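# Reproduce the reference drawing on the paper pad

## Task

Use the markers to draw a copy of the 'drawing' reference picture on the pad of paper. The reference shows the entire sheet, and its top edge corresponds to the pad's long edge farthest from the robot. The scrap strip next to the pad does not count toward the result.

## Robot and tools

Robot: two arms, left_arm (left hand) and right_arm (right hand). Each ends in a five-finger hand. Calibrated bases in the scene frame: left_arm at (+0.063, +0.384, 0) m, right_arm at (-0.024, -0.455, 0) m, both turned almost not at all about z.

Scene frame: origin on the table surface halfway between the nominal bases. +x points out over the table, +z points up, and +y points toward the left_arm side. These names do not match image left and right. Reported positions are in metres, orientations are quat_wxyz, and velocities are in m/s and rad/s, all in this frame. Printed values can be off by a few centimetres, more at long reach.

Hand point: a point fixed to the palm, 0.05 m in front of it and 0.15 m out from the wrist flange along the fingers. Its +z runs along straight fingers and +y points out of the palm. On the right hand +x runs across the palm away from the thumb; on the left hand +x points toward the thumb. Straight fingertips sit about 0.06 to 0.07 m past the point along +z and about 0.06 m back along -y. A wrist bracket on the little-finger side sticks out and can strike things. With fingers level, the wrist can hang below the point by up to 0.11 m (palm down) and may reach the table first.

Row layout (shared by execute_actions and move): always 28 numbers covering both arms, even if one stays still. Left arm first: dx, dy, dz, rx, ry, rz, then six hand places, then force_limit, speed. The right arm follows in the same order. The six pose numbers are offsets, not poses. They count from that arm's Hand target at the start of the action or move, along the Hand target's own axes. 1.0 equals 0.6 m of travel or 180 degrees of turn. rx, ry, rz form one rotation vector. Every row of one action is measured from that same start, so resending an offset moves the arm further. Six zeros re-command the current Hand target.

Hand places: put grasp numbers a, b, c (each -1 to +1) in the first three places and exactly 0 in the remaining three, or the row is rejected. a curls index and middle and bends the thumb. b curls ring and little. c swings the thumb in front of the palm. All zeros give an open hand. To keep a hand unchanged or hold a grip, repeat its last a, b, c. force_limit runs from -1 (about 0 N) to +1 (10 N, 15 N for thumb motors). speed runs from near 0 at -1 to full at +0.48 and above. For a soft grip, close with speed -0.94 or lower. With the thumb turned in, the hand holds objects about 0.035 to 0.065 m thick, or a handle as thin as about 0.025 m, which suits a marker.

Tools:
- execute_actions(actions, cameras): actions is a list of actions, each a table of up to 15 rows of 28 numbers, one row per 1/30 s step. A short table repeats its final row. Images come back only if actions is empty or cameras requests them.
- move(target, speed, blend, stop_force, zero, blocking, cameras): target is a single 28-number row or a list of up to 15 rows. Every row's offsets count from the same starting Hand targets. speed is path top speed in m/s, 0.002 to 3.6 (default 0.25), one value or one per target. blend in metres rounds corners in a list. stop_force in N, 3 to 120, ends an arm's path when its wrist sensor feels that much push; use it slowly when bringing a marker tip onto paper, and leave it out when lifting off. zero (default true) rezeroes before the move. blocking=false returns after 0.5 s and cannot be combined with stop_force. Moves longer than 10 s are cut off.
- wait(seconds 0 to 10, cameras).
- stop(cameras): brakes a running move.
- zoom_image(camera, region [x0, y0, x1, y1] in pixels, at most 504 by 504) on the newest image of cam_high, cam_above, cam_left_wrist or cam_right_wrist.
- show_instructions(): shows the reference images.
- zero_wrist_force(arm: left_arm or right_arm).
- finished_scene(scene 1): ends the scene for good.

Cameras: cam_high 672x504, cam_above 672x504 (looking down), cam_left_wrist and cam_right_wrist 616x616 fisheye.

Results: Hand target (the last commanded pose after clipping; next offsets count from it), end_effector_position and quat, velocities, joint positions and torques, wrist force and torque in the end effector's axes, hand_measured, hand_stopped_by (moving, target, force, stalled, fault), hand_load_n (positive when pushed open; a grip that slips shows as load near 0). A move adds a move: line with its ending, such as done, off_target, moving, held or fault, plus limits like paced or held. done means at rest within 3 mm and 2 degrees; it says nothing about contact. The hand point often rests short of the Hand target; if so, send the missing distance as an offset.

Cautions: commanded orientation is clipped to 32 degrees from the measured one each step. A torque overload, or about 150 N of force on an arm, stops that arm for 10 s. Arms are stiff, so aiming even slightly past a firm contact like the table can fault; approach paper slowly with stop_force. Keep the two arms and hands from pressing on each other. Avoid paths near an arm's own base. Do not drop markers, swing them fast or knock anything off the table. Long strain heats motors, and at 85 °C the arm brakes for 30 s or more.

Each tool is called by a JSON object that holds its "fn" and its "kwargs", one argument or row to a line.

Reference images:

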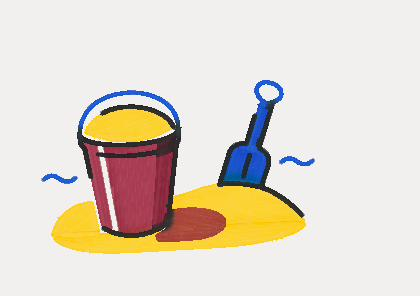

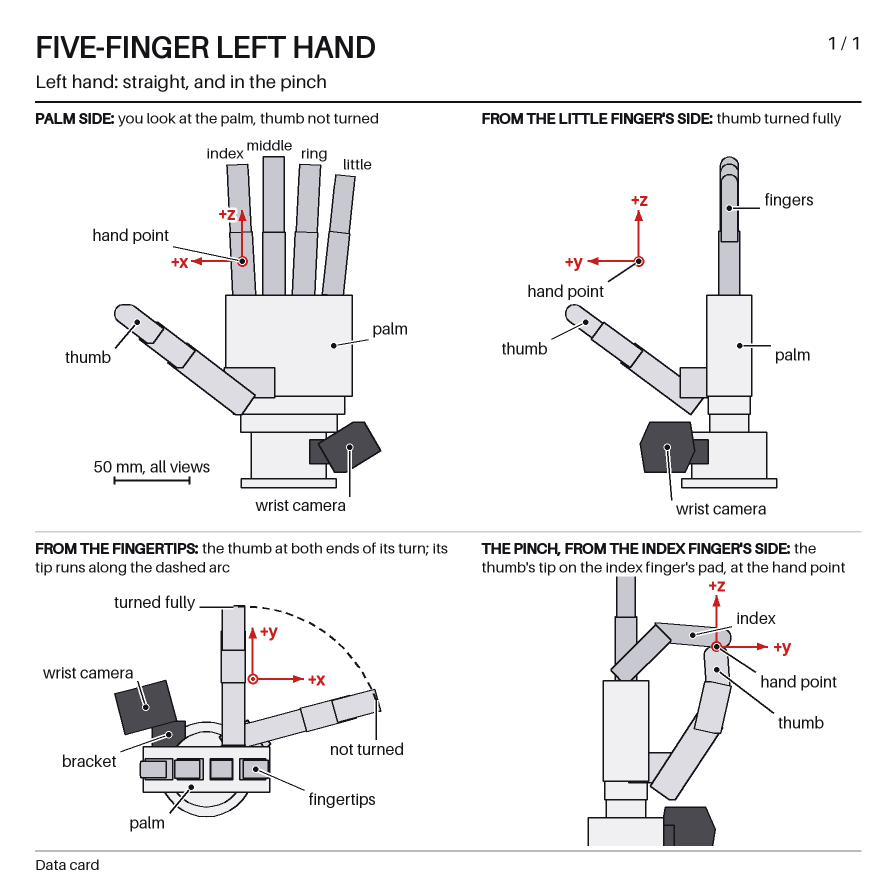

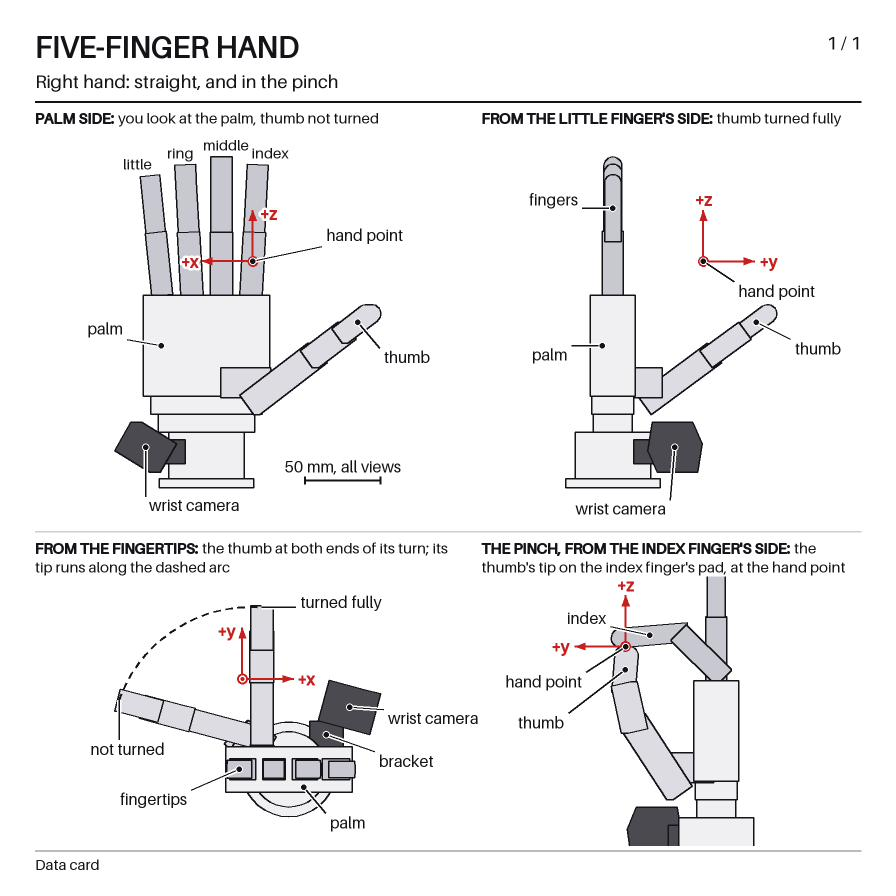

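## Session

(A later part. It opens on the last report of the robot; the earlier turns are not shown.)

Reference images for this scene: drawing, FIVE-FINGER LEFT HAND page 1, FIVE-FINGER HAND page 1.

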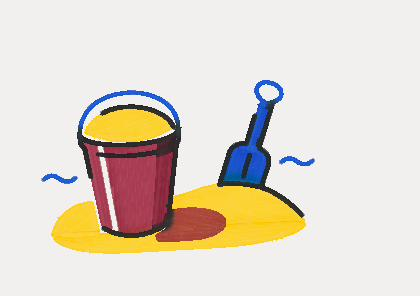

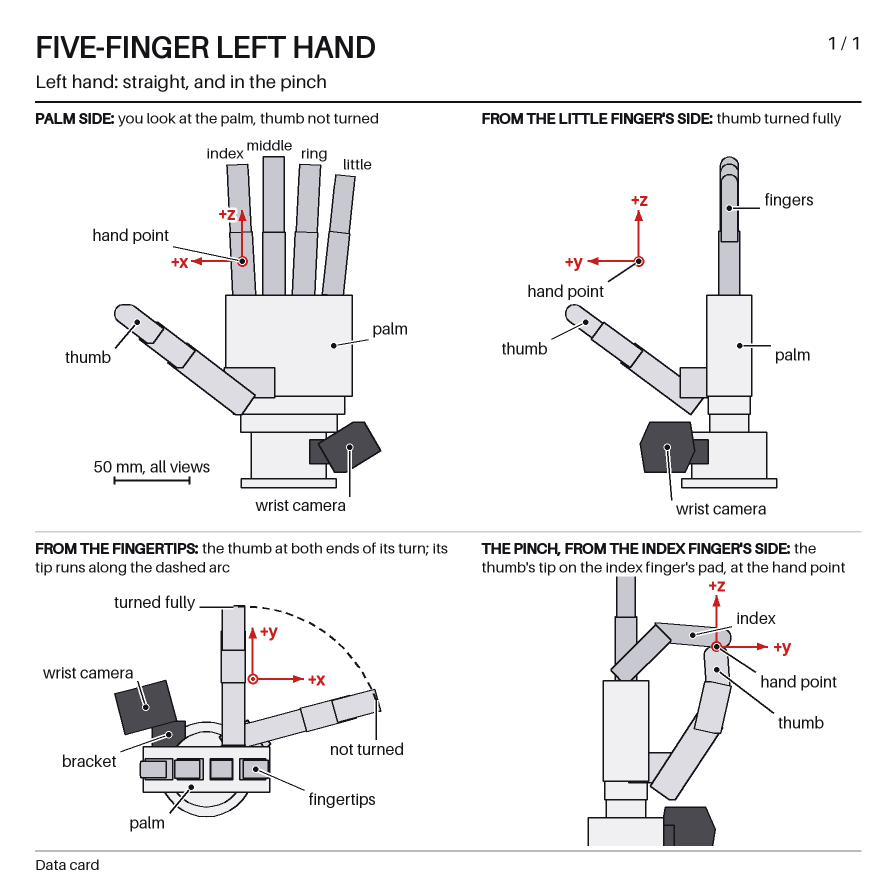

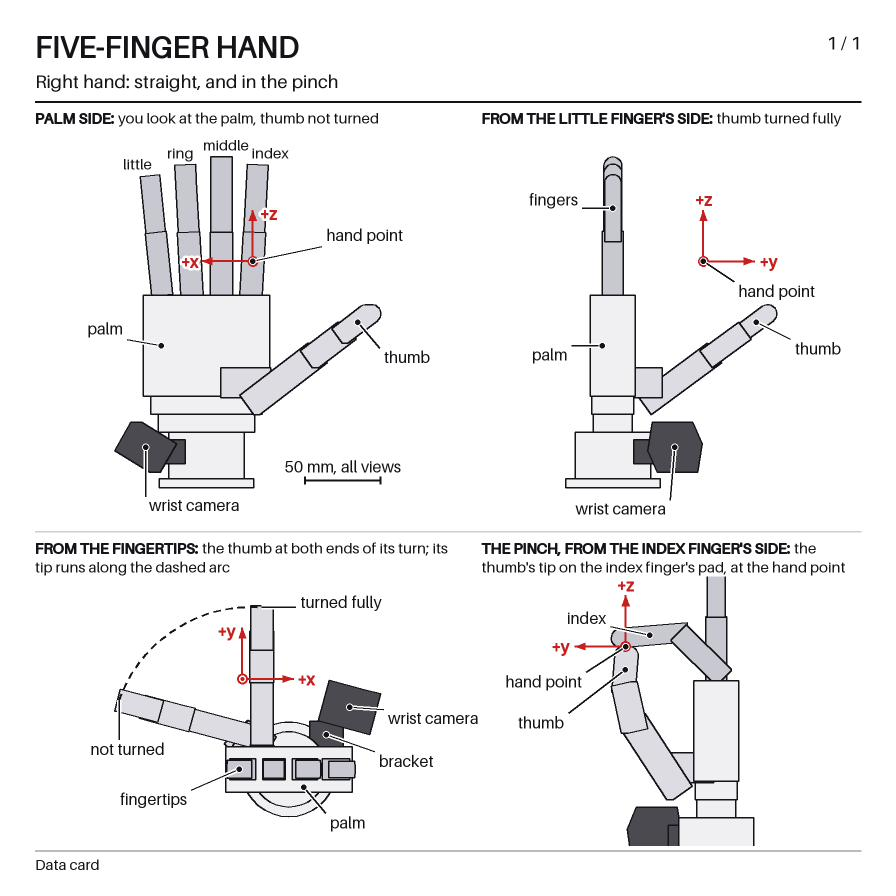

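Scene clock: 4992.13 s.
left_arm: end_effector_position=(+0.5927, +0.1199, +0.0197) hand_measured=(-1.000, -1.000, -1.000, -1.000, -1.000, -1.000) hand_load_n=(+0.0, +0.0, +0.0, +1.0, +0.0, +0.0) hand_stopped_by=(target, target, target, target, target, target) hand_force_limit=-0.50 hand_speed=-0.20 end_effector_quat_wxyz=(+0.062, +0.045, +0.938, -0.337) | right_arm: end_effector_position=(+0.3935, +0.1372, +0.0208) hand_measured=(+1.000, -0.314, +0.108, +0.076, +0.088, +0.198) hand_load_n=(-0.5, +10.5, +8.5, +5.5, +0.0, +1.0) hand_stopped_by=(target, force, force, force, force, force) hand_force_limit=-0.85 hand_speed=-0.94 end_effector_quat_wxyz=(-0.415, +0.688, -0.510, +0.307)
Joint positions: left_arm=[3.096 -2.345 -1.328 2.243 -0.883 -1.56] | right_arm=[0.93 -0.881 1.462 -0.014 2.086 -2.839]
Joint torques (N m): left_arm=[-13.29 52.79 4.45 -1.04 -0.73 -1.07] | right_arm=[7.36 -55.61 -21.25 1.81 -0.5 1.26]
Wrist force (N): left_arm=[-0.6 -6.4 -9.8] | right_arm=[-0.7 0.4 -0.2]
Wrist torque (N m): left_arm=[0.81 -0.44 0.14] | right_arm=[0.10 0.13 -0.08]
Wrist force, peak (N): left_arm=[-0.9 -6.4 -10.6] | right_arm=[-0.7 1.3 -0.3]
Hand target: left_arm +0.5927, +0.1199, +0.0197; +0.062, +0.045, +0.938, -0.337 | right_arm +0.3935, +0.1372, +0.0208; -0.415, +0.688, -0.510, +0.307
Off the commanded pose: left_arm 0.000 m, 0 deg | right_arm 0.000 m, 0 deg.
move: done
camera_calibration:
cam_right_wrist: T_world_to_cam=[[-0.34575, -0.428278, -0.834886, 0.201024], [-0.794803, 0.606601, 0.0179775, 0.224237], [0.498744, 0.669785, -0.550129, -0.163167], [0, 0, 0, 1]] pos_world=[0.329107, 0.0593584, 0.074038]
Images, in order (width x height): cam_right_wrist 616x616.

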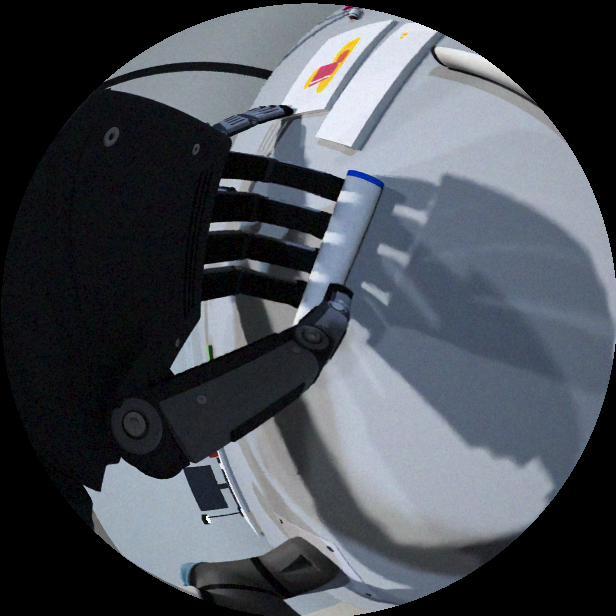

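{"fn": "move", "kwargs": {
  "target": [
    [0,0,0,0,0,0,0,0,0,0,0,0,-0.5,-0.2,0,-0.0728,-0.0762,0,0,0,0.8,0.7,1,0,0,0,-0.85,-0.94],
    [0,0,0,0,0,0,0,0,0,0,0,0,-0.5,-0.2,0.3273,-0.1947,-0.1635,0.1,-0.044,-0.2766,0.8,0.7,1,0,0,0,-0.85,-0.94],
    [0,0,0,0,0,0,0,0,0,0,0,0,-0.5,-0.2,0.4217,-0.2915,0.0898,0.2009,-0.0882,-0.5532,0.8,0.7,1,0,0,0,-0.85,-0.94],
    [0,0,0,0,0,0,0,0,0,0,0,0,-0.5,-0.2,0.4217,-0.2002,0.1383,0.2009,-0.0882,-0.5532,0.8,0.7,1,0,0,0,-0.85,-0.94]
  ],
  "blend": [0.02,0.04,0.02,0],
  "speed": [0.1,0.3,0.3,0.15],
  "cameras": ["cam_above","cam_right_wrist"]
}}

Scene clock: 5031.13 s.
left_arm: end_effector_position=(+0.5927, +0.1199, +0.0197) hand_measured=(-1.000, -1.000, -1.000, -1.000, -1.000, -1.000) hand_load_n=(+0.0, +0.0, +0.0, +1.0, +0.0, +0.0) hand_stopped_by=(target, target, target, target, target, target) hand_force_limit=-0.50 hand_speed=-0.20 end_effector_quat_wxyz=(+0.062, +0.045, +0.938, -0.337) | right_arm: end_effector_position=(+0.5911, -0.0670, +0.0885) hand_measured=(+1.000, -0.314, +0.108, +0.076, +0.088, +0.198) hand_load_n=(-0.5, +10.5, +8.5, +5.5, +0.0, +0.5) hand_stopped_by=(target, force, force, force, force, force) hand_force_limit=-0.85 hand_speed=-0.94 end_effector_quat_wxyz=(-0.264, +0.714, +0.345, +0.549)
Joint positions: left_arm=[3.096 -2.345 -1.328 2.243 -0.883 -1.56] | right_arm=[0.288 -1.069 1.787 -0.394 0.942 -4.909]
Joint torques (N m): left_arm=[-13.38 53.64 5.31 -0.75 -0.54 -1.18] | right_arm=[8.91 -36.76 -27.52 -0.66 2.6 2.78]
Wrist force (N): left_arm=[-1.0 -6.4 -10.2] | right_arm=[0.4 0.4 0.7]
Wrist torque (N m): left_arm=[0.85 -0.38 0.11] | right_arm=[0.01 -0.08 0.13]
Wrist force, peak (N): left_arm=[-0.7 -6.6 -10.5] | right_arm=[-0.8 1.9 0.6]
Hand target: left_arm +0.5927, +0.1199, +0.0197; +0.062, +0.045, +0.938, -0.337 | right_arm +0.5911, -0.0670, +0.0885; -0.264, +0.714, +0.345, +0.549
Off the commanded pose: left_arm 0.000 m, 0 deg | right_arm 0.000 m, 0 deg.
move: done
camera_calibration:
cam_right_wrist: T_world_to_cam=[[0.785871, -0.539209, 0.302755, -0.538615], [-0.244357, -0.720516, -0.648958, 0.148618], [0.568064, 0.436016, -0.697992, -0.131178], [0, 0, 0, 1]] pos_world=[0.534115, -0.126148, 0.167954]
Images, in order (width x height): cam_above 672x504, cam_right_wrist 616x616.

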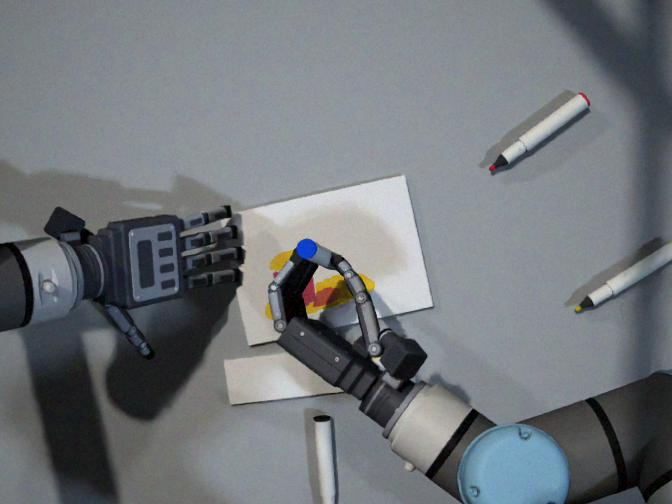

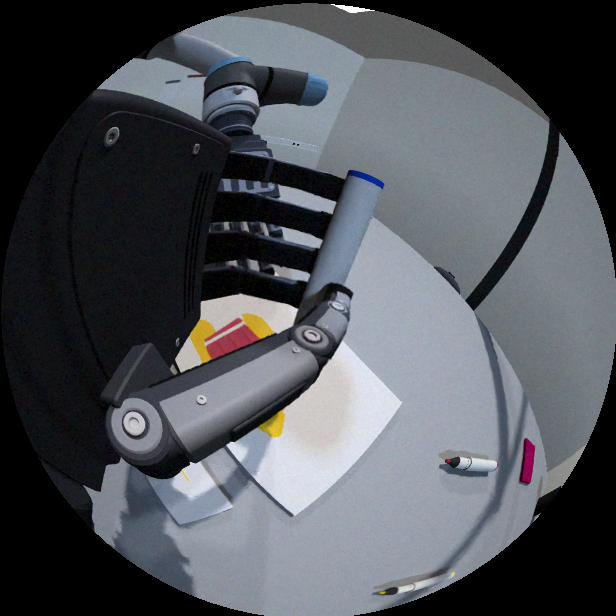

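{"fn": "move", "kwargs": {
  "target": [
    [0,0,0,0,0,0,0,0,0,0,0,0,-0.5,-0.2,-0.0185,0,0.00496,0,0,0,0.8,0.7,1,0,0,0,-0.85,-0.94],
    [0,0,0,0,0,0,0,0,0,0,0,0,-0.5,-0.2,-0.0403,0,0.0108,0,0,0,0.8,0.7,1,0,0,0,-0.85,-0.94]
  ],
  "speed": [0.02,0.003],
  "stop_force": 3,
  "cameras": []
}}

{"fn": "move", "kwargs": {
  "target": [
    [0,0,0,0,0,0,0,0,0,0,0,0,-0.5,-0.2,0.0097,0,-0.0026,0,0,0,0.8,0.7,1,0,0,0,-0.85,-0.94],
    [0,0,0,0,0,0,0,0,0,0,0,0,-0.5,-0.2,-0.0155,-0.0322,-0.2058,0,0,0,0.8,0.7,1,0,0,0,-0.85,-0.94]
  ],
  "speed": [0.05,0.25],
  "blend": [0.002,0],
  "cameras": ["cam_above"]
}}

{"fn": "zoom_image", "kwargs": {
  "camera": "cam_above",
  "region": [210, 165, 440, 355]
}}

Scene clock: 5051.00 s.
left_arm: end_effector_position=(+0.5927, +0.1199, +0.0197) hand_measured=(-1.000, -1.000, -1.000, -1.000, -1.000, -1.000) hand_load_n=(+0.0, +0.0, +0.0, +1.0, +0.0, +0.0) hand_stopped_by=(target, target, target, target, target, target) hand_force_limit=-0.50 hand_speed=-0.20 end_effector_quat_wxyz=(+0.062, +0.045, +0.938, -0.337) | right_arm: end_effector_position=(+0.5911, -0.0670, +0.0680) hand_measured=(+1.000, -0.314, +0.108, +0.076, +0.088, +0.198) hand_load_n=(-1.5, +11.0, +8.0, +5.5, +0.5, +0.5) hand_stopped_by=(target, force, force, force, force, force) hand_force_limit=-0.85 hand_speed=-0.94 end_effector_quat_wxyz=(-0.264, +0.714, +0.345, +0.549)
Joint positions: left_arm=[3.096 -2.345 -1.328 2.243 -0.883 -1.56] | right_arm=[0.288 -1.036 1.8 -0.44 0.942 -4.909]
Joint torques (N m): left_arm=[-13.05 52.88 5.4 -0.62 -0.43 -1.03] | right_arm=[-6.24 -45.59 -14.53 2.53 -2.33 -0.52]
Wrist force (N): left_arm=[-0.7 -6.2 -9.9] | right_arm=[4.5 0.0 0.9]
Wrist torque (N m): left_arm=[0.85 -0.42 0.13] | right_arm=[-0.03 -0.11 0.11]
Wrist force, peak (N): left_arm=[-0.7 -6.6 -10.5] | right_arm=[5.1 -0.1 0.7]
Hand target: left_arm +0.5927, +0.1199, +0.0197; +0.062, +0.045, +0.938, -0.337 | right_arm +0.5912, -0.0670, +0.0680; -0.264, +0.714, +0.345, +0.549 (not the last commanded pose)
Off the commanded pose: left_arm 0.000 m, 0 deg | right_arm 0.005 m, 0 deg.
move: contact (right_arm); path passed 1 of 2 targets
No camera images: "cameras" was empty.

Scene clock: 5052.13 s.
left_arm: end_effector_position=(+0.5927, +0.1199, +0.0197) hand_measured=(-1.000, -1.000, -1.000, -1.000, -1.000, -1.000) hand_load_n=(+0.0, +0.0, +0.5, +1.0, +0.0, +0.0) hand_stopped_by=(target, target, target, target, target, target) hand_force_limit=-0.50 hand_speed=-0.20 end_effector_quat_wxyz=(+0.062, +0.045, +0.938, -0.337) | right_arm: end_effector_position=(+0.5003, -0.1502, +0.0908) hand_measured=(+1.000, -0.314, +0.108, +0.076, +0.088, +0.198) hand_load_n=(-0.5, +10.5, +8.5, +6.0, +0.5, +0.5) hand_stopped_by=(target, force, force, force, force, force) hand_force_limit=-0.85 hand_speed=-0.94 end_effector_quat_wxyz=(-0.264, +0.714, +0.345, +0.549)
Joint positions: left_arm=[3.096 -2.345 -1.328 2.243 -0.883 -1.56] | right_arm=[0.121 -1.289 2.133 -0.47 0.785 -4.984]
Joint torques (N m): left_arm=[-13.92 52.89 6.35 -0.71 -0.56 -1.12] | right_arm=[-6.28 -35.88 -7.15 -1.51 0.76 2.63]
Wrist force (N): left_arm=[-1.0 -6.1 -10.1] | right_arm=[0.8 0.2 0.9]
Wrist torque (N m): left_arm=[0.87 -0.37 0.11] | right_arm=[-0.05 -0.14 0.12]
Wrist force, peak (N): left_arm=[-0.7 -6.3 -10.6] | right_arm=[4.2 0.3 1.1]
Hand target: left_arm +0.5927, +0.1199, +0.0197; +0.062, +0.045, +0.938, -0.337 | right_arm +0.5003, -0.1502, +0.0908; -0.264, +0.714, +0.345, +0.549
Off the commanded pose: left_arm 0.000 m, 0 deg | right_arm 0.000 m, 0 deg.
move: done
Images, in order (width x height): cam_above 672x504.

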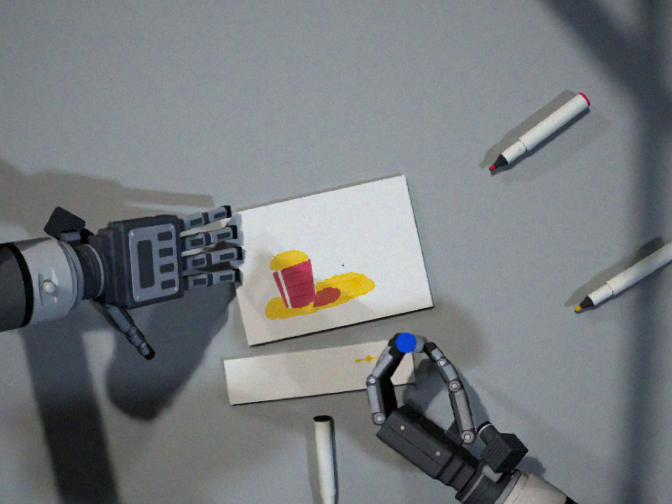

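Scaled by 2.191.

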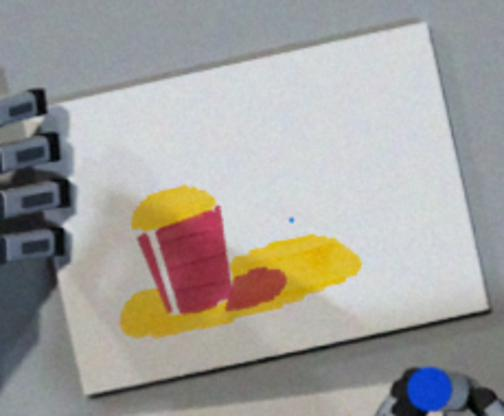

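{"fn": "move", "kwargs": {
  "target": [
    [-0.0073,-0.0313,-0.0382,0,0,0,0,0,0,0,0,0,-0.5,-0.2,0,0,0,0,0,0,0.8,0.7,1,0,0,0,-0.85,-0.94],
    [-0.0768,-0.0143,-0.0389,0,0,0,0,0,0,0,0,0,-0.5,-0.2,0,0,0,0,0,0,0.8,0.7,1,0,0,0,-0.85,-0.94],
    [-0.0714,0.0087,-0.0109,0,0,0,0,0,0,0,0,0,-0.5,-0.2,0,0,0,0,0,0,0.8,0.7,1,0,0,0,-0.85,-0.94]
  ],
  "blend": [0.003,0.005,0],
  "speed": [0.08,0.15,0.1],
  "cameras": []
}}

{"fn": "move", "kwargs": {
  "target": [0.0024,0.0104,0.0127,0,0,0,0,0,0,0,0,0,-0.5,-0.2,0,0,0,0,0,0,0.8,0.7,1,0,0,0,-0.85,-0.94],
  "speed": 0.006,
  "stop_force": 4,
  "cameras": ["cam_above","cam_left_wrist"]
}}

Scene clock: 5211.57 s.
left_arm: end_effector_position=(+0.6350, +0.1263, +0.0277) hand_measured=(-1.000, -1.000, -1.000, -1.000, -1.000, -1.000) hand_load_n=(+0.0, +0.0, +0.0, +0.0, +0.0, +0.0) hand_stopped_by=(target, target, target, target, target, target) hand_force_limit=-0.50 hand_speed=-0.20 end_effector_quat_wxyz=(+0.062, +0.045, +0.938, -0.337) | right_arm: end_effector_position=(+0.5003, -0.1502, +0.0908) hand_measured=(+1.000, -0.314, +0.108, +0.076, +0.088, +0.198) hand_load_n=(-1.0, +10.5, +8.5, +6.0, +0.5, +0.5) hand_stopped_by=(target, force, force, force, force, force) hand_force_limit=-0.85 hand_speed=-0.94 end_effector_quat_wxyz=(-0.264, +0.714, +0.345, +0.549)
Joint positions: left_arm=[3.11 -2.426 -1.155 2.14 -0.881 -1.543] | right_arm=[0.121 -1.29 2.133 -0.471 0.785 -4.984]
Joint torques (N m): left_arm=[-15.06 61.87 26.6 -2.78 -0.43 -1.25] | right_arm=[-7.13 -35.98 -6.44 -2.12 -3.15 2.84]
Wrist force (N): left_arm=[1.0 0.2 -1.0] | right_arm=[0.3 0.3 1.3]
Wrist torque (N m): left_arm=[0.18 -0.23 0.06] | right_arm=[-0.07 -0.09 0.09]
Wrist force, peak (N): left_arm=[-0.6 -6.5 -10.5] | right_arm=[0.9 0.4 1.5]
Hand target: left_arm +0.6351, +0.1262, +0.0277; +0.062, +0.045, +0.938, -0.337 | right_arm +0.5003, -0.1502, +0.0908; -0.264, +0.714, +0.345, +0.549
Off the commanded pose: left_arm 0.000 m, 0 deg | right_arm 0.000 m, 0 deg.
move: done
No camera images: "cameras" was empty.

Scene clock: 5214.03 s.
left_arm: end_effector_position=(+0.6351, +0.1262, +0.0203) hand_measured=(-1.000, -1.000, -1.000, -1.000, -1.000, -1.000) hand_load_n=(+0.0, +0.0, +0.0, +0.5, +0.0, +0.0) hand_stopped_by=(target, target, target, target, target, target) hand_force_limit=-0.50 hand_speed=-0.20 end_effector_quat_wxyz=(+0.062, +0.045, +0.938, -0.337) | right_arm: end_effector_position=(+0.5003, -0.1502, +0.0908) hand_measured=(+1.000, -0.314, +0.108, +0.076, +0.088, +0.198) hand_load_n=(-1.0, +10.5, +8.5, +5.5, +0.5, +0.5) hand_stopped_by=(target, force, force, force, force, force) hand_force_limit=-0.85 hand_speed=-0.94 end_effector_quat_wxyz=(-0.264, +0.714, +0.345, +0.549)
Joint positions: left_arm=[3.109 -2.435 -1.16 2.153 -0.881 -1.543] | right_arm=[0.121 -1.29 2.133 -0.471 0.785 -4.984]
Joint torques (N m): left_arm=[-15.12 61.28 25.55 -3.82 -0.49 -1.11] | right_arm=[-8.1 -36.9 -6.46 -2.24 -3.19 2.74]
Wrist force (N): left_arm=[0.4 -2.2 -4.5] | right_arm=[0.6 0.5 1.2]
Wrist torque (N m): left_arm=[0.44 -0.35 0.08] | right_arm=[-0.02 -0.13 0.11]
Wrist force, peak (N): left_arm=[0.2 -3.3 -6.3] | right_arm=[0.7 0.4 1.4]
Hand target: left_arm +0.6351, +0.1262, +0.0203; +0.062, +0.045, +0.938, -0.337 (not the last commanded pose) | right_arm +0.5003, -0.1502, +0.0908; -0.264, +0.714, +0.345, +0.549
Off the commanded pose: left_arm 0.003 m, 0 deg | right_arm 0.000 m, 0 deg.
move: contact (left_arm)
camera_calibration:
cam_left_wrist: T_world_to_cam=[[-0.34433, -0.737676, 0.580751, 0.29428], [-0.838455, 0.51993, 0.163297, 0.46246], [-0.42241, -0.430705, -0.797536, 0.452337], [0, 0, 0, 1]] pos_world=[0.680153, 0.17146, 0.114333]
Images, in order (width x height): cam_above 672x504, cam_left_wrist 616x616.

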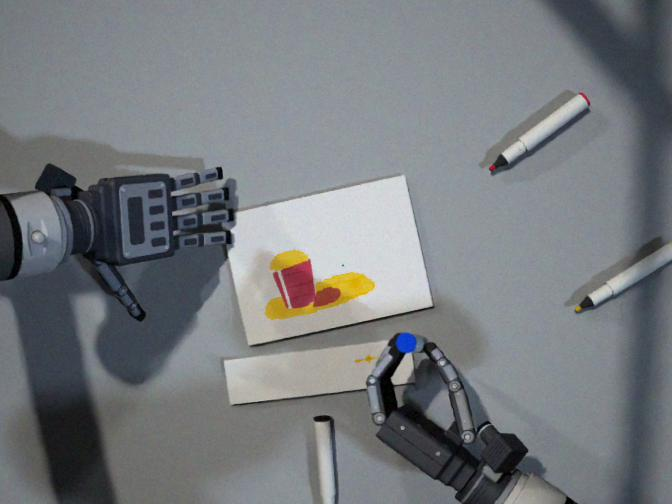

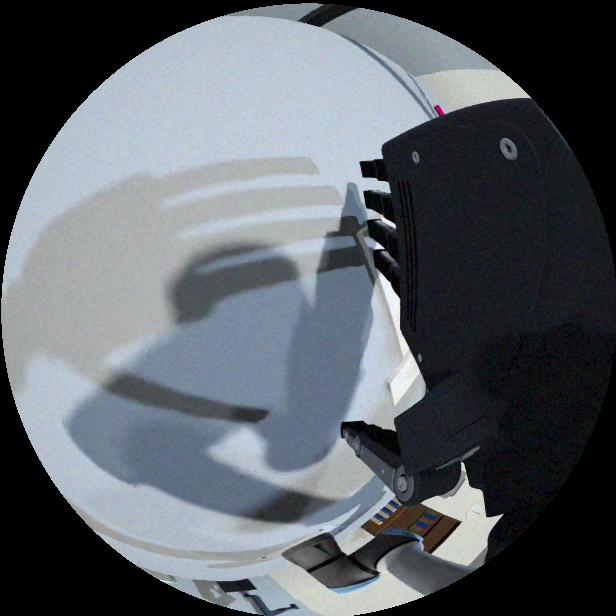

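{"fn": "execute_actions", "kwargs": {
  "actions": [],
  "cameras": ["cam_above"]
}}

Scene clock: 5275.50 s.
left_arm: end_effector_position=(+0.6351, +0.1262, +0.0203) hand_measured=(-1.000, -1.000, -1.000, -1.000, -1.000, -1.000) hand_load_n=(+0.0, +0.0, +0.0, +0.0, -0.5, +0.0) hand_stopped_by=(target, target, target, target, target, target) hand_force_limit=-0.50 hand_speed=-0.20 end_effector_quat_wxyz=(+0.062, +0.045, +0.938, -0.337) | right_arm: end_effector_position=(+0.5003, -0.1502, +0.0908) hand_measured=(+1.000, -0.314, +0.108, +0.076, +0.088, +0.198) hand_load_n=(-0.5, +10.5, +8.5, +5.5, +0.5, +0.5) hand_stopped_by=(target, force, force, force, force, force) hand_force_limit=-0.85 hand_speed=-0.94 end_effector_quat_wxyz=(-0.264, +0.714, +0.345, +0.549)
Joint positions: left_arm=[3.109 -2.435 -1.16 2.153 -0.881 -1.543] | right_arm=[0.121 -1.29 2.133 -0.471 0.785 -4.984]
Joint velocities: within noise
Joint torques (N m): left_arm=[-14.48 60.84 25.75 -3.69 -0.5 -0.74] | right_arm=[-6.96 -36.59 -7.06 -2.25 -3.14 2.73]
Motor temperatures (°C): left_arm=[34 38 30 41 42 38] | right_arm=[29 34 33 41 37 39]
Wrist force (N): left_arm=[-0.2 -2.3 -4.7] | right_arm=[0.7 0.3 0.9]
Wrist torque (N m): left_arm=[0.41 -0.27 0.05] | right_arm=[-0.04 -0.13 0.11]
Wrist force, peak (N): left_arm=[0.1 -2.4 -4.9] | right_arm=[0.7 0.5 1.4]
Hand target: left_arm +0.6351, +0.1262, +0.0203; +0.062, +0.045, +0.938, -0.337 (not the last commanded pose) | right_arm +0.5003, -0.1502, +0.0908; -0.264, +0.714, +0.345, +0.549
Off the commanded pose: left_arm 0.003 m, 0 deg | right_arm 0.000 m, 0 deg.
Images, in order (width x height): cam_above 672x504.

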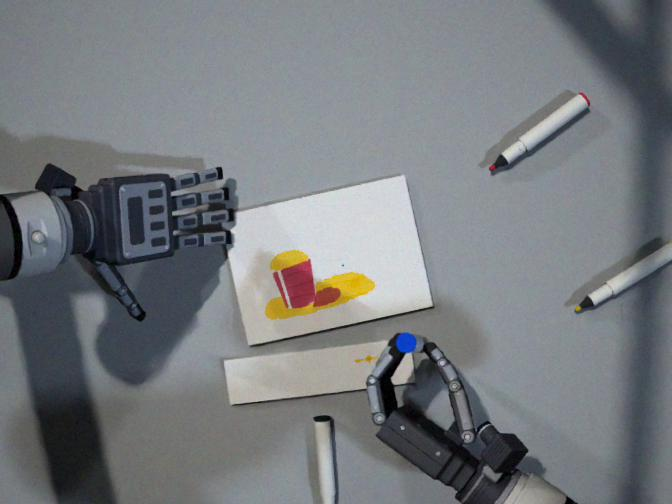

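{"fn": "move", "kwargs": {
  "target": [
    [0.00012,0.00052,0.00064,0,0,0,0,0,0,0,0,0,-0.5,-0.2,0.04985,-0.05165,0.31037,0,0,0,0.8,0.7,1,0,0,0,-0.85,-0.94]
  ],
  "speed": 0.15,
  "cameras": ["cam_above","cam_high"]
}}

Scene clock: 5299.97 s.
left_arm: end_effector_position=(+0.6351, +0.1262, +0.0198) hand_measured=(-1.000, -1.000, -1.000, -1.000, -1.000, -1.000) hand_load_n=(-0.5, +0.0, +0.0, +0.5, +0.0, +0.0) hand_stopped_by=(target, target, target, target, target, target) hand_force_limit=-0.50 hand_speed=-0.20 end_effector_quat_wxyz=(+0.062, +0.045, +0.938, -0.337) | right_arm: end_effector_position=(+0.5928, +0.0159, +0.0717) hand_measured=(+1.000, -0.314, +0.108, +0.076, +0.088, +0.198) hand_load_n=(-0.5, +10.5, +8.5, +6.0, +0.5, +0.0) hand_stopped_by=(target, force, force, force, force, force) hand_force_limit=-0.85 hand_speed=-0.94 end_effector_quat_wxyz=(-0.264, +0.714, +0.345, +0.549)
Joint positions: left_arm=[3.109 -2.435 -1.16 2.154 -0.881 -1.543] | right_arm=[0.447 -0.961 1.65 -0.395 1.093 -4.853]
Joint torques (N m): left_arm=[-15.1 33.46 1.17 0.54 -0.41 -0.43] | right_arm=[-0.72 -40.9 -22.16 -3.19 -2.49 -3.02]
Wrist force (N): left_arm=[-0.6 -5.5 -10.7] | right_arm=[0.6 0.7 0.8]
Wrist torque (N m): left_arm=[0.81 -0.42 0.08] | right_arm=[-0.03 -0.11 0.14]
Wrist force, peak (N): left_arm=[-0.9 -5.1 -11.0] | right_arm=[0.9 0.5 2.1]
Hand target: left_arm +0.6351, +0.1262, +0.0198; +0.062, +0.045, +0.938, -0.337 | right_arm +0.5928, +0.0159, +0.0717; -0.264, +0.714, +0.345, +0.549
Off the commanded pose: left_arm 0.000 m, 0 deg | right_arm 0.000 m, 0 deg.
move: done
Images, in order (width x height): cam_high 672x504, cam_above 672x504.

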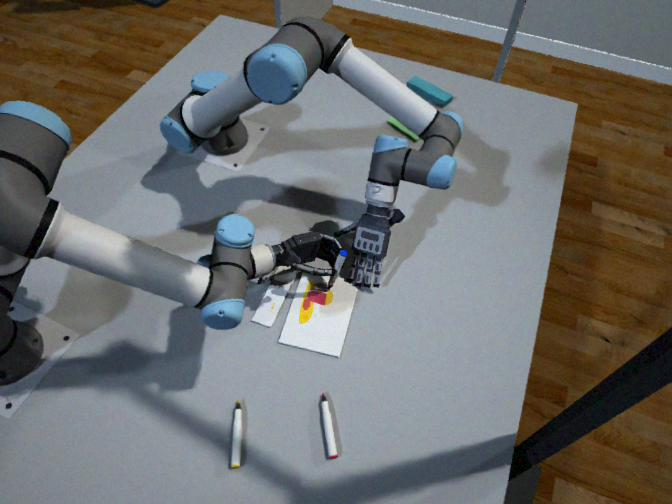

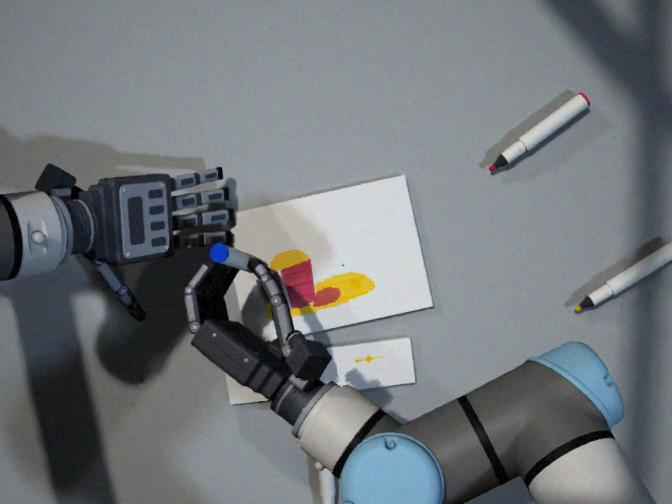

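{"fn": "zoom_image", "kwargs": {
  "camera": "cam_high",
  "region": [250, 180, 420, 370]
}}

{"fn": "zoom_image", "kwargs": {
  "camera": "cam_above",
  "region": [130, 140, 360, 370]
}}

Scaled by 2.653.

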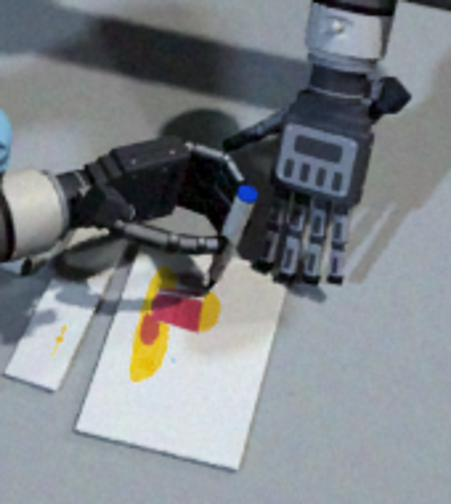

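Scaled by 2.191.

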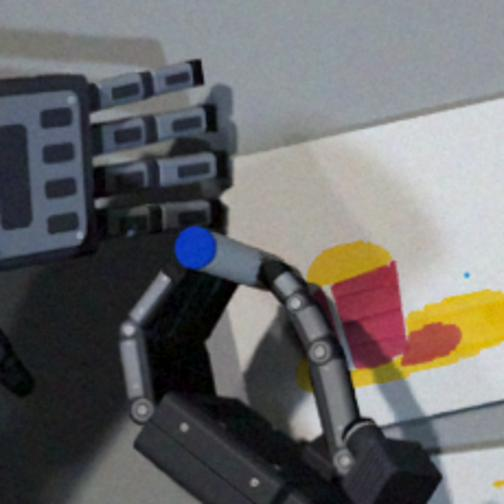

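{"fn": "move", "kwargs": {
  "target": [
    [0,0,0,0,0,0,0,0,0,0,0,0,-0.5,-0.2,-0.004826,0,0.001295,0,0,0,0.8,0.7,1,0,0,0,-0.85,-0.94],
    [0,0,0,0,0,0,0,0,0,0,0,0,-0.5,-0.2,-0.002920,0.009197,0.008408,0,0,0,0.8,0.7,1,0,0,0,-0.85,-0.94],
    [0,0,0,0,0,0,0,0,0,0,0,0,-0.5,-0.2,-0.001781,0.017898,0.012659,0,0,0,0.8,0.7,1,0,0,0,-0.85,-0.94],
    [0,0,0,0,0,0,0,0,0,0,0,0,-0.5,-0.2,-0.001400,0.027278,0.014083,0,0,0,0.8,0.7,1,0,0,0,-0.85,-0.94],
    [0,0,0,0,0,0,0,0,0,0,0,0,-0.5,-0.2,-0.001747,0.035156,0.012785,0,0,0,0.8,0.7,1,0,0,0,-0.85,-0.94],
    [0,0,0,0,0,0,0,0,0,0,0,0,-0.5,-0.2,-0.002526,0.042614,0.009881,0,0,0,0.8,0.7,1,0,0,0,-0.85,-0.94],
    [0,0,0,0,0,0,0,0,0,0,0,0,-0.5,-0.2,-0.003656,0.049937,0.005662,0,0,0,0.8,0.7,1,0,0,0,-0.85,-0.94],
    [0,0,0,0,0,0,0,0,0,0,0,0,-0.5,-0.2,-0.005006,0.056464,0.000622,0,0,0,0.8,0.7,1,0,0,0,-0.85,-0.94],
    [0,0,0,0,0,0,0,0,0,0,0,0,-0.5,-0.2,-0.006724,0.062797,-0.005790,0,0,0,0.8,0.7,1,0,0,0,-0.85,-0.94],
    [0,0,0,0,0,0,0,0,0,0,0,0,-0.5,-0.2,-0.008593,0.067441,-0.012766,0,0,0,0.8,0.7,1,0,0,0,-0.85,-0.94],
    [0,0,0,0,0,0,0,0,0,0,0,0,-0.5,-0.2,-0.010661,0.070223,-0.020482,0,0,0,0.8,0.7,1,0,0,0,-0.85,-0.94],
    [0,0,0,0,0,0,0,0,0,0,0,0,-0.5,-0.2,-0.012942,0.071087,-0.028997,0,0,0,0.8,0.7,1,0,0,0,-0.85,-0.94],
    [0,0,0,0,0,0,0,0,0,0,0,0,-0.5,-0.2,-0.015547,0.069633,-0.038720,0,0,0,0.8,0.7,1,0,0,0,-0.85,-0.94],
    [0,0,0,0,0,0,0,0,0,0,0,0,-0.5,-0.2,-0.017941,0.066092,-0.047654,0,0,0,0.8,0.7,1,0,0,0,-0.85,-0.94],
    [0,0,0,0,0,0,0,0,0,0,0,0,-0.5,-0.2,-0.013115,0.066092,-0.048949,0,0,0,0.8,0.7,1,0,0,0,-0.85,-0.94]
  ],
  "speed": [0.03,0.08,0.08,0.08,0.08,0.08,0.08,0.08,0.08,0.08,0.08,0.08,0.08,0.08,0.05],
  "blend": [0.0005,0.0005,0.0005,0.0005,0.0005,0.0005,0.0005,0.0005,0.0005,0.0005,0.0005,0.0005,0.0005,0.0005,0],
  "cameras": ["cam_above"]
}}

{"fn": "zoom_image", "kwargs": {
  "camera": "cam_above",
  "region": [210, 165, 440, 355]
}}

Scene clock: 5367.17 s.
left_arm: end_effector_position=(+0.6351, +0.1262, +0.0198) hand_measured=(-1.000, -1.000, -1.000, -1.000, -1.000, -1.000) hand_load_n=(+0.0, +0.0, +0.0, +1.0, +0.0, +0.0) hand_stopped_by=(target, target, target, target, target, target) hand_force_limit=-0.50 hand_speed=-0.20 end_effector_quat_wxyz=(+0.062, +0.045, +0.938, -0.337) | right_arm: end_effector_position=(+0.6050, -0.0326, +0.0718) hand_measured=(+1.000, -0.314, +0.108, +0.076, +0.088, +0.198) hand_load_n=(-0.5, +10.5, +8.0, +6.0, +0.5, +0.0) hand_stopped_by=(target, force, force, force, force, force) hand_force_limit=-0.85 hand_speed=-0.94 end_effector_quat_wxyz=(-0.264, +0.714, +0.345, +0.549)
Joint positions: left_arm=[3.109 -2.435 -1.16 2.154 -0.881 -1.543] | right_arm=[0.349 -0.99 1.705 -0.403 1 -4.887]
Joint torques (N m): left_arm=[-15.55 33.63 0.71 -0.24 -0.77 -1.23] | right_arm=[9.11 -32.71 -17.15 -2.18 2.85 1.79]
Wrist force (N): left_arm=[-0.6 -5.4 -10.7] | right_arm=[0.5 0.5 1.2]
Wrist torque (N m): left_arm=[0.82 -0.42 0.08] | right_arm=[-0.02 -0.14 0.27]
Wrist force, peak (N): left_arm=[-0.5 -5.5 -10.9] | right_arm=[1.0 1.2 1.3]
Hand target: left_arm +0.6351, +0.1262, +0.0198; +0.062, +0.045, +0.938, -0.337 | right_arm +0.6049, -0.0326, +0.0717; -0.264, +0.714, +0.345, +0.549
Off the commanded pose: left_arm 0.000 m, 0 deg | right_arm 0.000 m, 0 deg.
move: done
Images, in order (width x height): cam_above 672x504.

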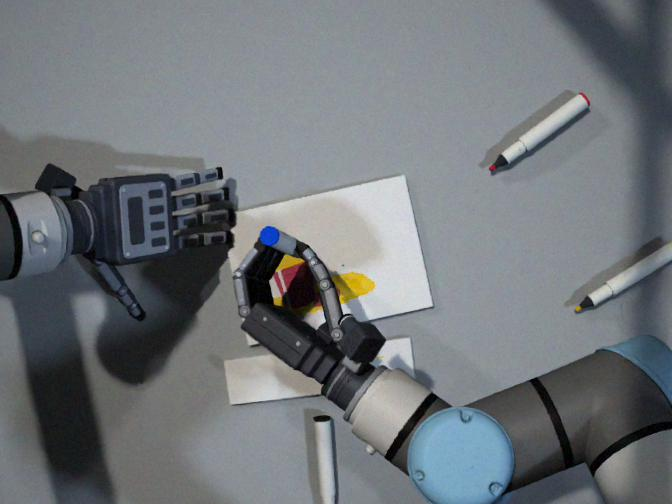

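Scaled by 2.191.

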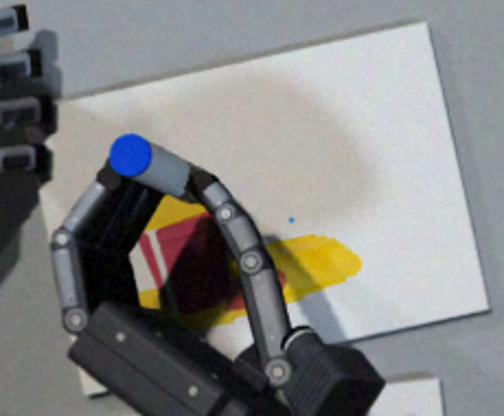

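{"fn": "move", "kwargs": {
  "target": [
    [0,0,0,0,0,0,0,0,0,0,0,0,-0.5,-0.2,-0.009323,0.082131,-0.034796,0,0,0,0.8,0.7,1,0,0,0,-0.85,-0.94],
    [0,0,0,0,0,0,0,0,0,0,0,0,-0.5,-0.2,-0.014149,0.082131,-0.033501,0,0,0,0.8,0.7,1,0,0,0,-0.85,-0.94],
    [0,0,0,0,0,0,0,0,0,0,0,0,-0.5,-0.2,-0.014675,0.077482,-0.035464,0,0,0,0.8,0.7,1,0,0,0,-0.85,-0.94],
    [0,0,0,0,0,0,0,0,0,0,0,0,-0.5,-0.2,-0.014293,0.071739,-0.034040,0,0,0,0.8,0.7,1,0,0,0,-0.85,-0.94],
    [0,0,0,0,0,0,0,0,0,0,0,0,-0.5,-0.2,-0.013154,0.067053,-0.029786,0,0,0,0.8,0.7,1,0,0,0,-0.85,-0.94],
    [0,0,0,0,0,0,0,0,0,0,0,0,-0.5,-0.2,-0.011692,0.065216,-0.024329,0,0,0,0.8,0.7,1,0,0,0,-0.85,-0.94],
    [0,0,0,0,0,0,0,0,0,0,0,0,-0.5,-0.2,-0.010459,0.066958,-0.019727,0,0,0,0.8,0.7,1,0,0,0,-0.85,-0.94],
    [0,0,0,0,0,0,0,0,0,0,0,0,-0.5,-0.2,-0.009931,0.071603,-0.017757,0,0,0,0.8,0.7,1,0,0,0,-0.85,-0.94],
    [0,0,0,0,0,0,0,0,0,0,0,0,-0.5,-0.2,-0.010314,0.077351,-0.019189,0,0,0,0.8,0.7,1,0,0,0,-0.85,-0.94],
    [0,0,0,0,0,0,0,0,0,0,0,0,-0.5,-0.2,-0.011454,0.082037,-0.023443,0,0,0,0.8,0.7,1,0,0,0,-0.85,-0.94],
    [0,0,0,0,0,0,0,0,0,0,0,0,-0.5,-0.2,-0.012914,0.083869,-0.028892,0,0,0,0.8,0.7,1,0,0,0,-0.85,-0.94],
    [0,0,0,0,0,0,0,0,0,0,0,0,-0.5,-0.2,-0.014149,0.082131,-0.033501,0,0,0,0.8,0.7,1,0,0,0,-0.85,-0.94],
    [0,0,0,0,0,0,0,0,0,0,0,0,-0.5,-0.2,-0.009323,0.082131,-0.034796,0,0,0,0.8,0.7,1,0,0,0,-0.85,-0.94]
  ],
  "speed": [0.15,0.03,0.08,0.08,0.08,0.08,0.08,0.08,0.08,0.08,0.08,0.08,0.05],
  "blend": [0,0.0005,0.0005,0.0005,0.0005,0.0005,0.0005,0.0005,0.0005,0.0005,0.0005,0.0005,0],
  "cameras": ["cam_above"]
}}

{"fn": "zoom_image", "kwargs": {
  "camera": "cam_above",
  "region": [210, 165, 440, 355]
}}

Scene clock: 5422.73 s.
left_arm: end_effector_position=(+0.6351, +0.1262, +0.0198) hand_measured=(-1.000, -1.000, -1.000, -1.000, -1.000, -1.000) hand_load_n=(+0.0, +0.0, +0.0, +1.0, +0.0, +0.0) hand_stopped_by=(target, target, target, target, target, target) hand_force_limit=-0.50 hand_speed=-0.20 end_effector_quat_wxyz=(+0.062, +0.045, +0.938, -0.337) | right_arm: end_effector_position=(+0.6301, -0.0802, +0.0718) hand_measured=(+1.000, -0.314, +0.108, +0.076, +0.088, +0.198) hand_load_n=(-1.0, +10.5, +8.0, +6.0, +1.0, +0.0) hand_stopped_by=(target, force, force, force, force, force) hand_force_limit=-0.85 hand_speed=-0.94 end_effector_quat_wxyz=(-0.264, +0.714, +0.345, +0.549)
Joint positions: left_arm=[3.109 -2.435 -1.16 2.154 -0.881 -1.543] | right_arm=[0.244 -0.988 1.703 -0.38 0.9 -4.927]
Joint torques (N m): left_arm=[-15.05 34.19 1.72 -0.87 -1.06 -1.17] | right_arm=[4.08 -33.14 -19.36 -1.77 2.55 2.5]
Wrist force (N): left_arm=[-0.9 -5.9 -10.0] | right_arm=[0.7 0.4 0.7]
Wrist torque (N m): left_arm=[0.83 -0.44 0.06] | right_arm=[0.00 -0.14 0.26]
Wrist force, peak (N): left_arm=[-0.6 -5.7 -10.9] | right_arm=[1.0 0.7 1.7]
Hand target: left_arm +0.6351, +0.1262, +0.0198; +0.062, +0.045, +0.938, -0.337 | right_arm +0.6301, -0.0801, +0.0718; -0.264, +0.714, +0.345, +0.549
Off the commanded pose: left_arm 0.000 m, 0 deg | right_arm 0.000 m, 0 deg.
move: done
Images, in order (width x height): cam_above 672x504.

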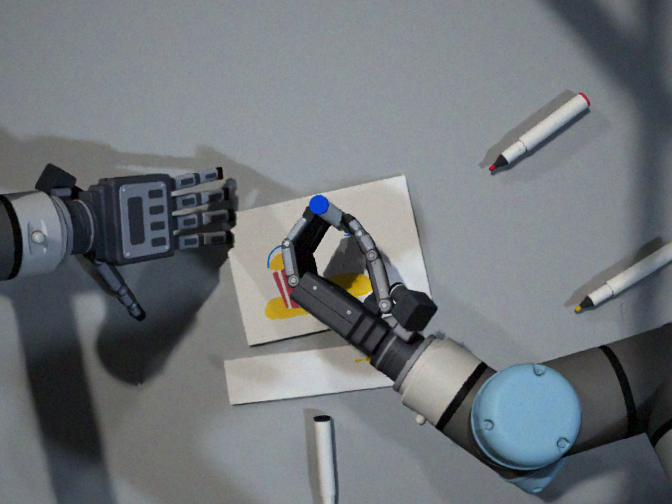

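Scaled by 2.191.

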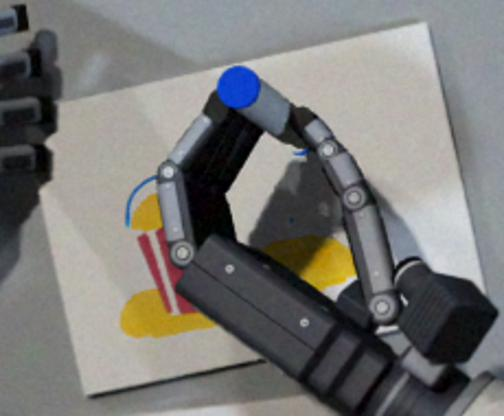

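{"fn": "show_instructions", "kwargs": {

}}

Reference images for this scene: drawing, FIVE-FINGER LEFT HAND page 1, FIVE-FINGER HAND page 1.

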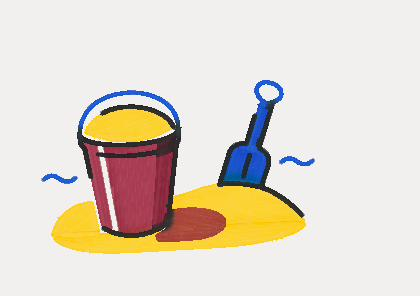

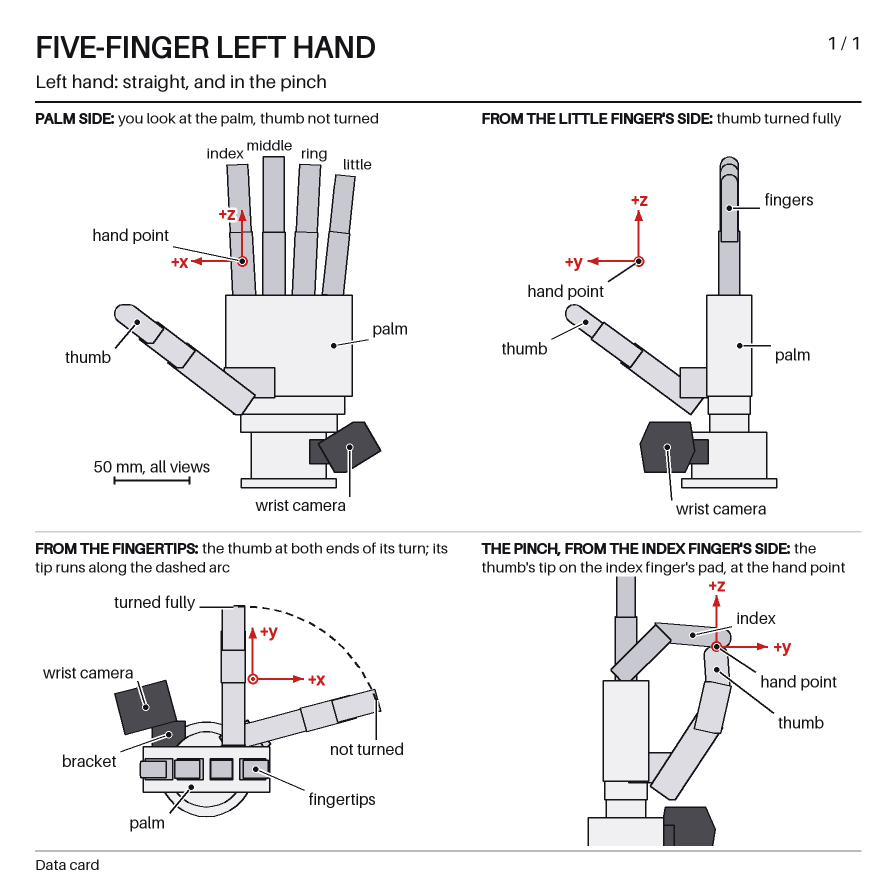

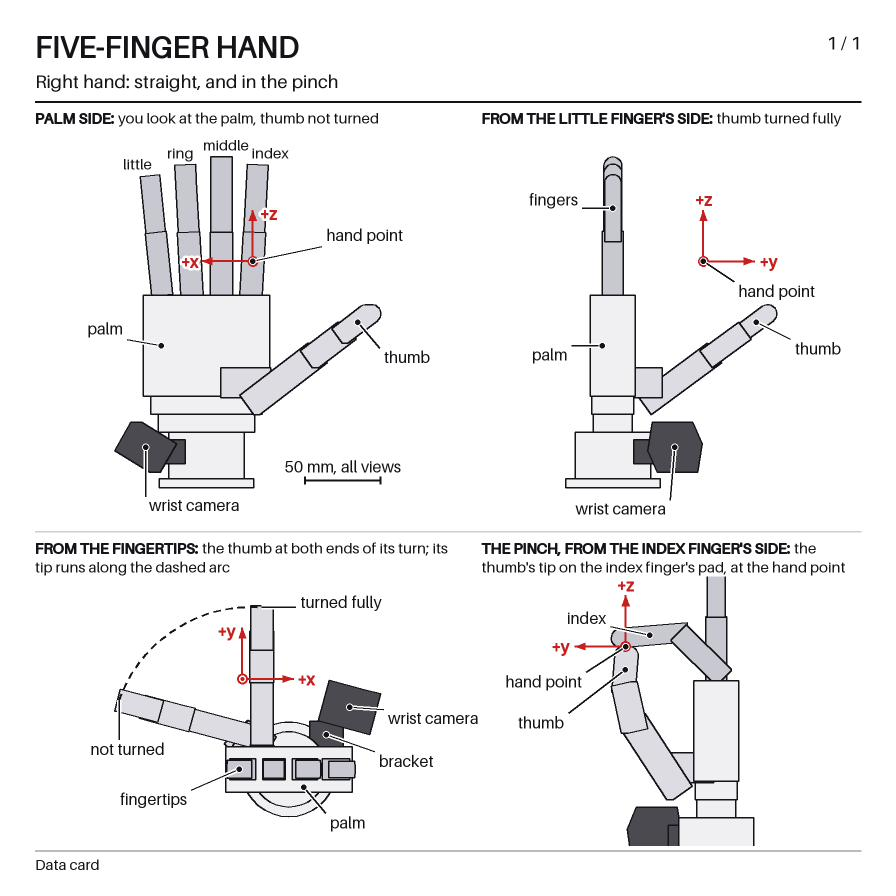

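{"fn": "move", "kwargs": {
  "target": [
    [0,0,0,0,0,0,0,0,0,0,0,0,-0.5,-0.2,0.000734,-0.016644,0.002738,0,0,0,0.8,0.7,1,0,0,0,-0.85,-0.94],
    [0,0,0,0,0,0,0,0,0,0,0,0,-0.5,-0.2,-0.004092,-0.016644,0.004033,0,0,0,0.8,0.7,1,0,0,0,-0.85,-0.94],
    [0,0,0,0,0,0,0,0,0,0,0,0,-0.5,-0.2,-0.008702,-0.048787,-0.013172,0,0,0,0.8,0.7,1,0,0,0,-0.85,-0.94],
    [0,0,0,0,0,0,0,0,0,0,0,0,-0.5,-0.2,-0.009182,-0.047786,-0.014964,0,0,0,0.8,0.7,1,0,0,0,-0.85,-0.94],
    [0,0,0,0,0,0,0,0,0,0,0,0,-0.5,-0.2,-0.004572,-0.015643,0.002242,0,0,0,0.8,0.7,1,0,0,0,-0.85,-0.94],
    [0,0,0,0,0,0,0,0,0,0,0,0,-0.5,-0.2,-0.005052,-0.014643,0.000450,0,0,0,0.8,0.7,1,0,0,0,-0.85,-0.94],
    [0,0,0,0,0,0,0,0,0,0,0,0,-0.5,-0.2,-0.009662,-0.046786,-0.016756,0,0,0,0.8,0.7,1,0,0,0,-0.85,-0.94],
    [0,0,0,0,0,0,0,0,0,0,0,0,-0.5,-0.2,-0.011268,-0.041644,-0.022748,0,0,0,0.8,0.7,1,0,0,0,-0.85,-0.94],
    [0,0,0,0,0,0,0,0,0,0,0,0,-0.5,-0.2,-0.006987,-0.059245,-0.006771,0,0,0,0.8,0.7,1,0,0,0,-0.85,-0.94],
    [0,0,0,0,0,0,0,0,0,0,0,0,-0.5,-0.2,-0.006869,-0.063384,-0.006329,0,0,0,0.8,0.7,1,0,0,0,-0.85,-0.94],
    [0,0,0,0,0,0,0,0,0,0,0,0,-0.5,-0.2,-0.012035,-0.042141,-0.025611,0,0,0,0.8,0.7,1,0,0,0,-0.85,-0.94],
    [0,0,0,0,0,0,0,0,0,0,0,0,-0.5,-0.2,-0.012448,-0.044094,-0.027151,0,0,0,0.8,0.7,1,0,0,0,-0.85,-0.94],
    [0,0,0,0,0,0,0,0,0,0,0,0,-0.5,-0.2,-0.007207,-0.065640,-0.007593,0,0,0,0.8,0.7,1,0,0,0,-0.85,-0.94],
    [0,0,0,0,0,0,0,0,0,0,0,0,-0.5,-0.2,-0.007546,-0.067897,-0.008858,0,0,0,0.8,0.7,1,0,0,0,-0.85,-0.94],
    [0,0,0,0,0,0,0,0,0,0,0,0,-0.5,-0.2,-0.002720,-0.067897,-0.010153,0,0,0,0.8,0.7,1,0,0,0,-0.85,-0.94]
  ],
  "speed": [0.1,0.03,0.08,0.08,0.08,0.08,0.08,0.08,0.08,0.08,0.08,0.08,0.08,0.08,0.05],
  "blend": [0,0.0005,0.0005,0.0005,0.0005,0.0005,0.0005,0.0005,0.0005,0.0005,0.0005,0.0005,0.0005,0.0005,0],
  "cameras": []
}}

Scene clock: 5503.93 s.
left_arm: end_effector_position=(+0.6351, +0.1262, +0.0198) hand_measured=(-1.000, -1.000, -1.000, -1.000, -1.000, -1.000) hand_load_n=(-0.5, +0.0, +0.0, +1.0, +0.0, +0.0) hand_stopped_by=(target, target, target, target, target, target) hand_force_limit=-0.50 hand_speed=-0.20 end_effector_quat_wxyz=(+0.062, +0.045, +0.938, -0.337) | right_arm: end_effector_position=(+0.5942, -0.0597, +0.0718) hand_measured=(+1.000, -0.314, +0.108, +0.076, +0.088, +0.198) hand_load_n=(-1.0, +10.5, +8.0, +6.0, +1.0, +0.0) hand_stopped_by=(target, force, force, force, force, force) hand_force_limit=-0.85 hand_speed=-0.94 end_effector_quat_wxyz=(-0.264, +0.714, +0.345, +0.549)
Joint positions: left_arm=[3.109 -2.435 -1.16 2.154 -0.881 -1.543] | right_arm=[0.301 -1.031 1.778 -0.426 0.955 -4.904]
Joint torques (N m): left_arm=[-14.88 35.42 0.88 -1.8 -1.35 -1.15] | right_arm=[-1.99 -30.77 -8.01 -2.08 -2.85 -2.99]
Wrist force (N): left_arm=[-0.7 -6.1 -9.8] | right_arm=[0.4 0.2 0.9]
Wrist torque (N m): left_arm=[0.80 -0.47 0.08] | right_arm=[-0.04 -0.10 0.16]
Wrist force, peak (N): left_arm=[-0.9 -6.4 -10.1] | right_arm=[1.1 1.5 1.3]
Hand target: left_arm +0.6351, +0.1262, +0.0198; +0.062, +0.045, +0.938, -0.337 | right_arm +0.5942, -0.0597, +0.0717; -0.264, +0.714, +0.345, +0.549
Off the commanded pose: left_arm 0.000 m, 0 deg | right_arm 0.000 m, 0 deg.
move: done
No camera images: "cameras" was empty.


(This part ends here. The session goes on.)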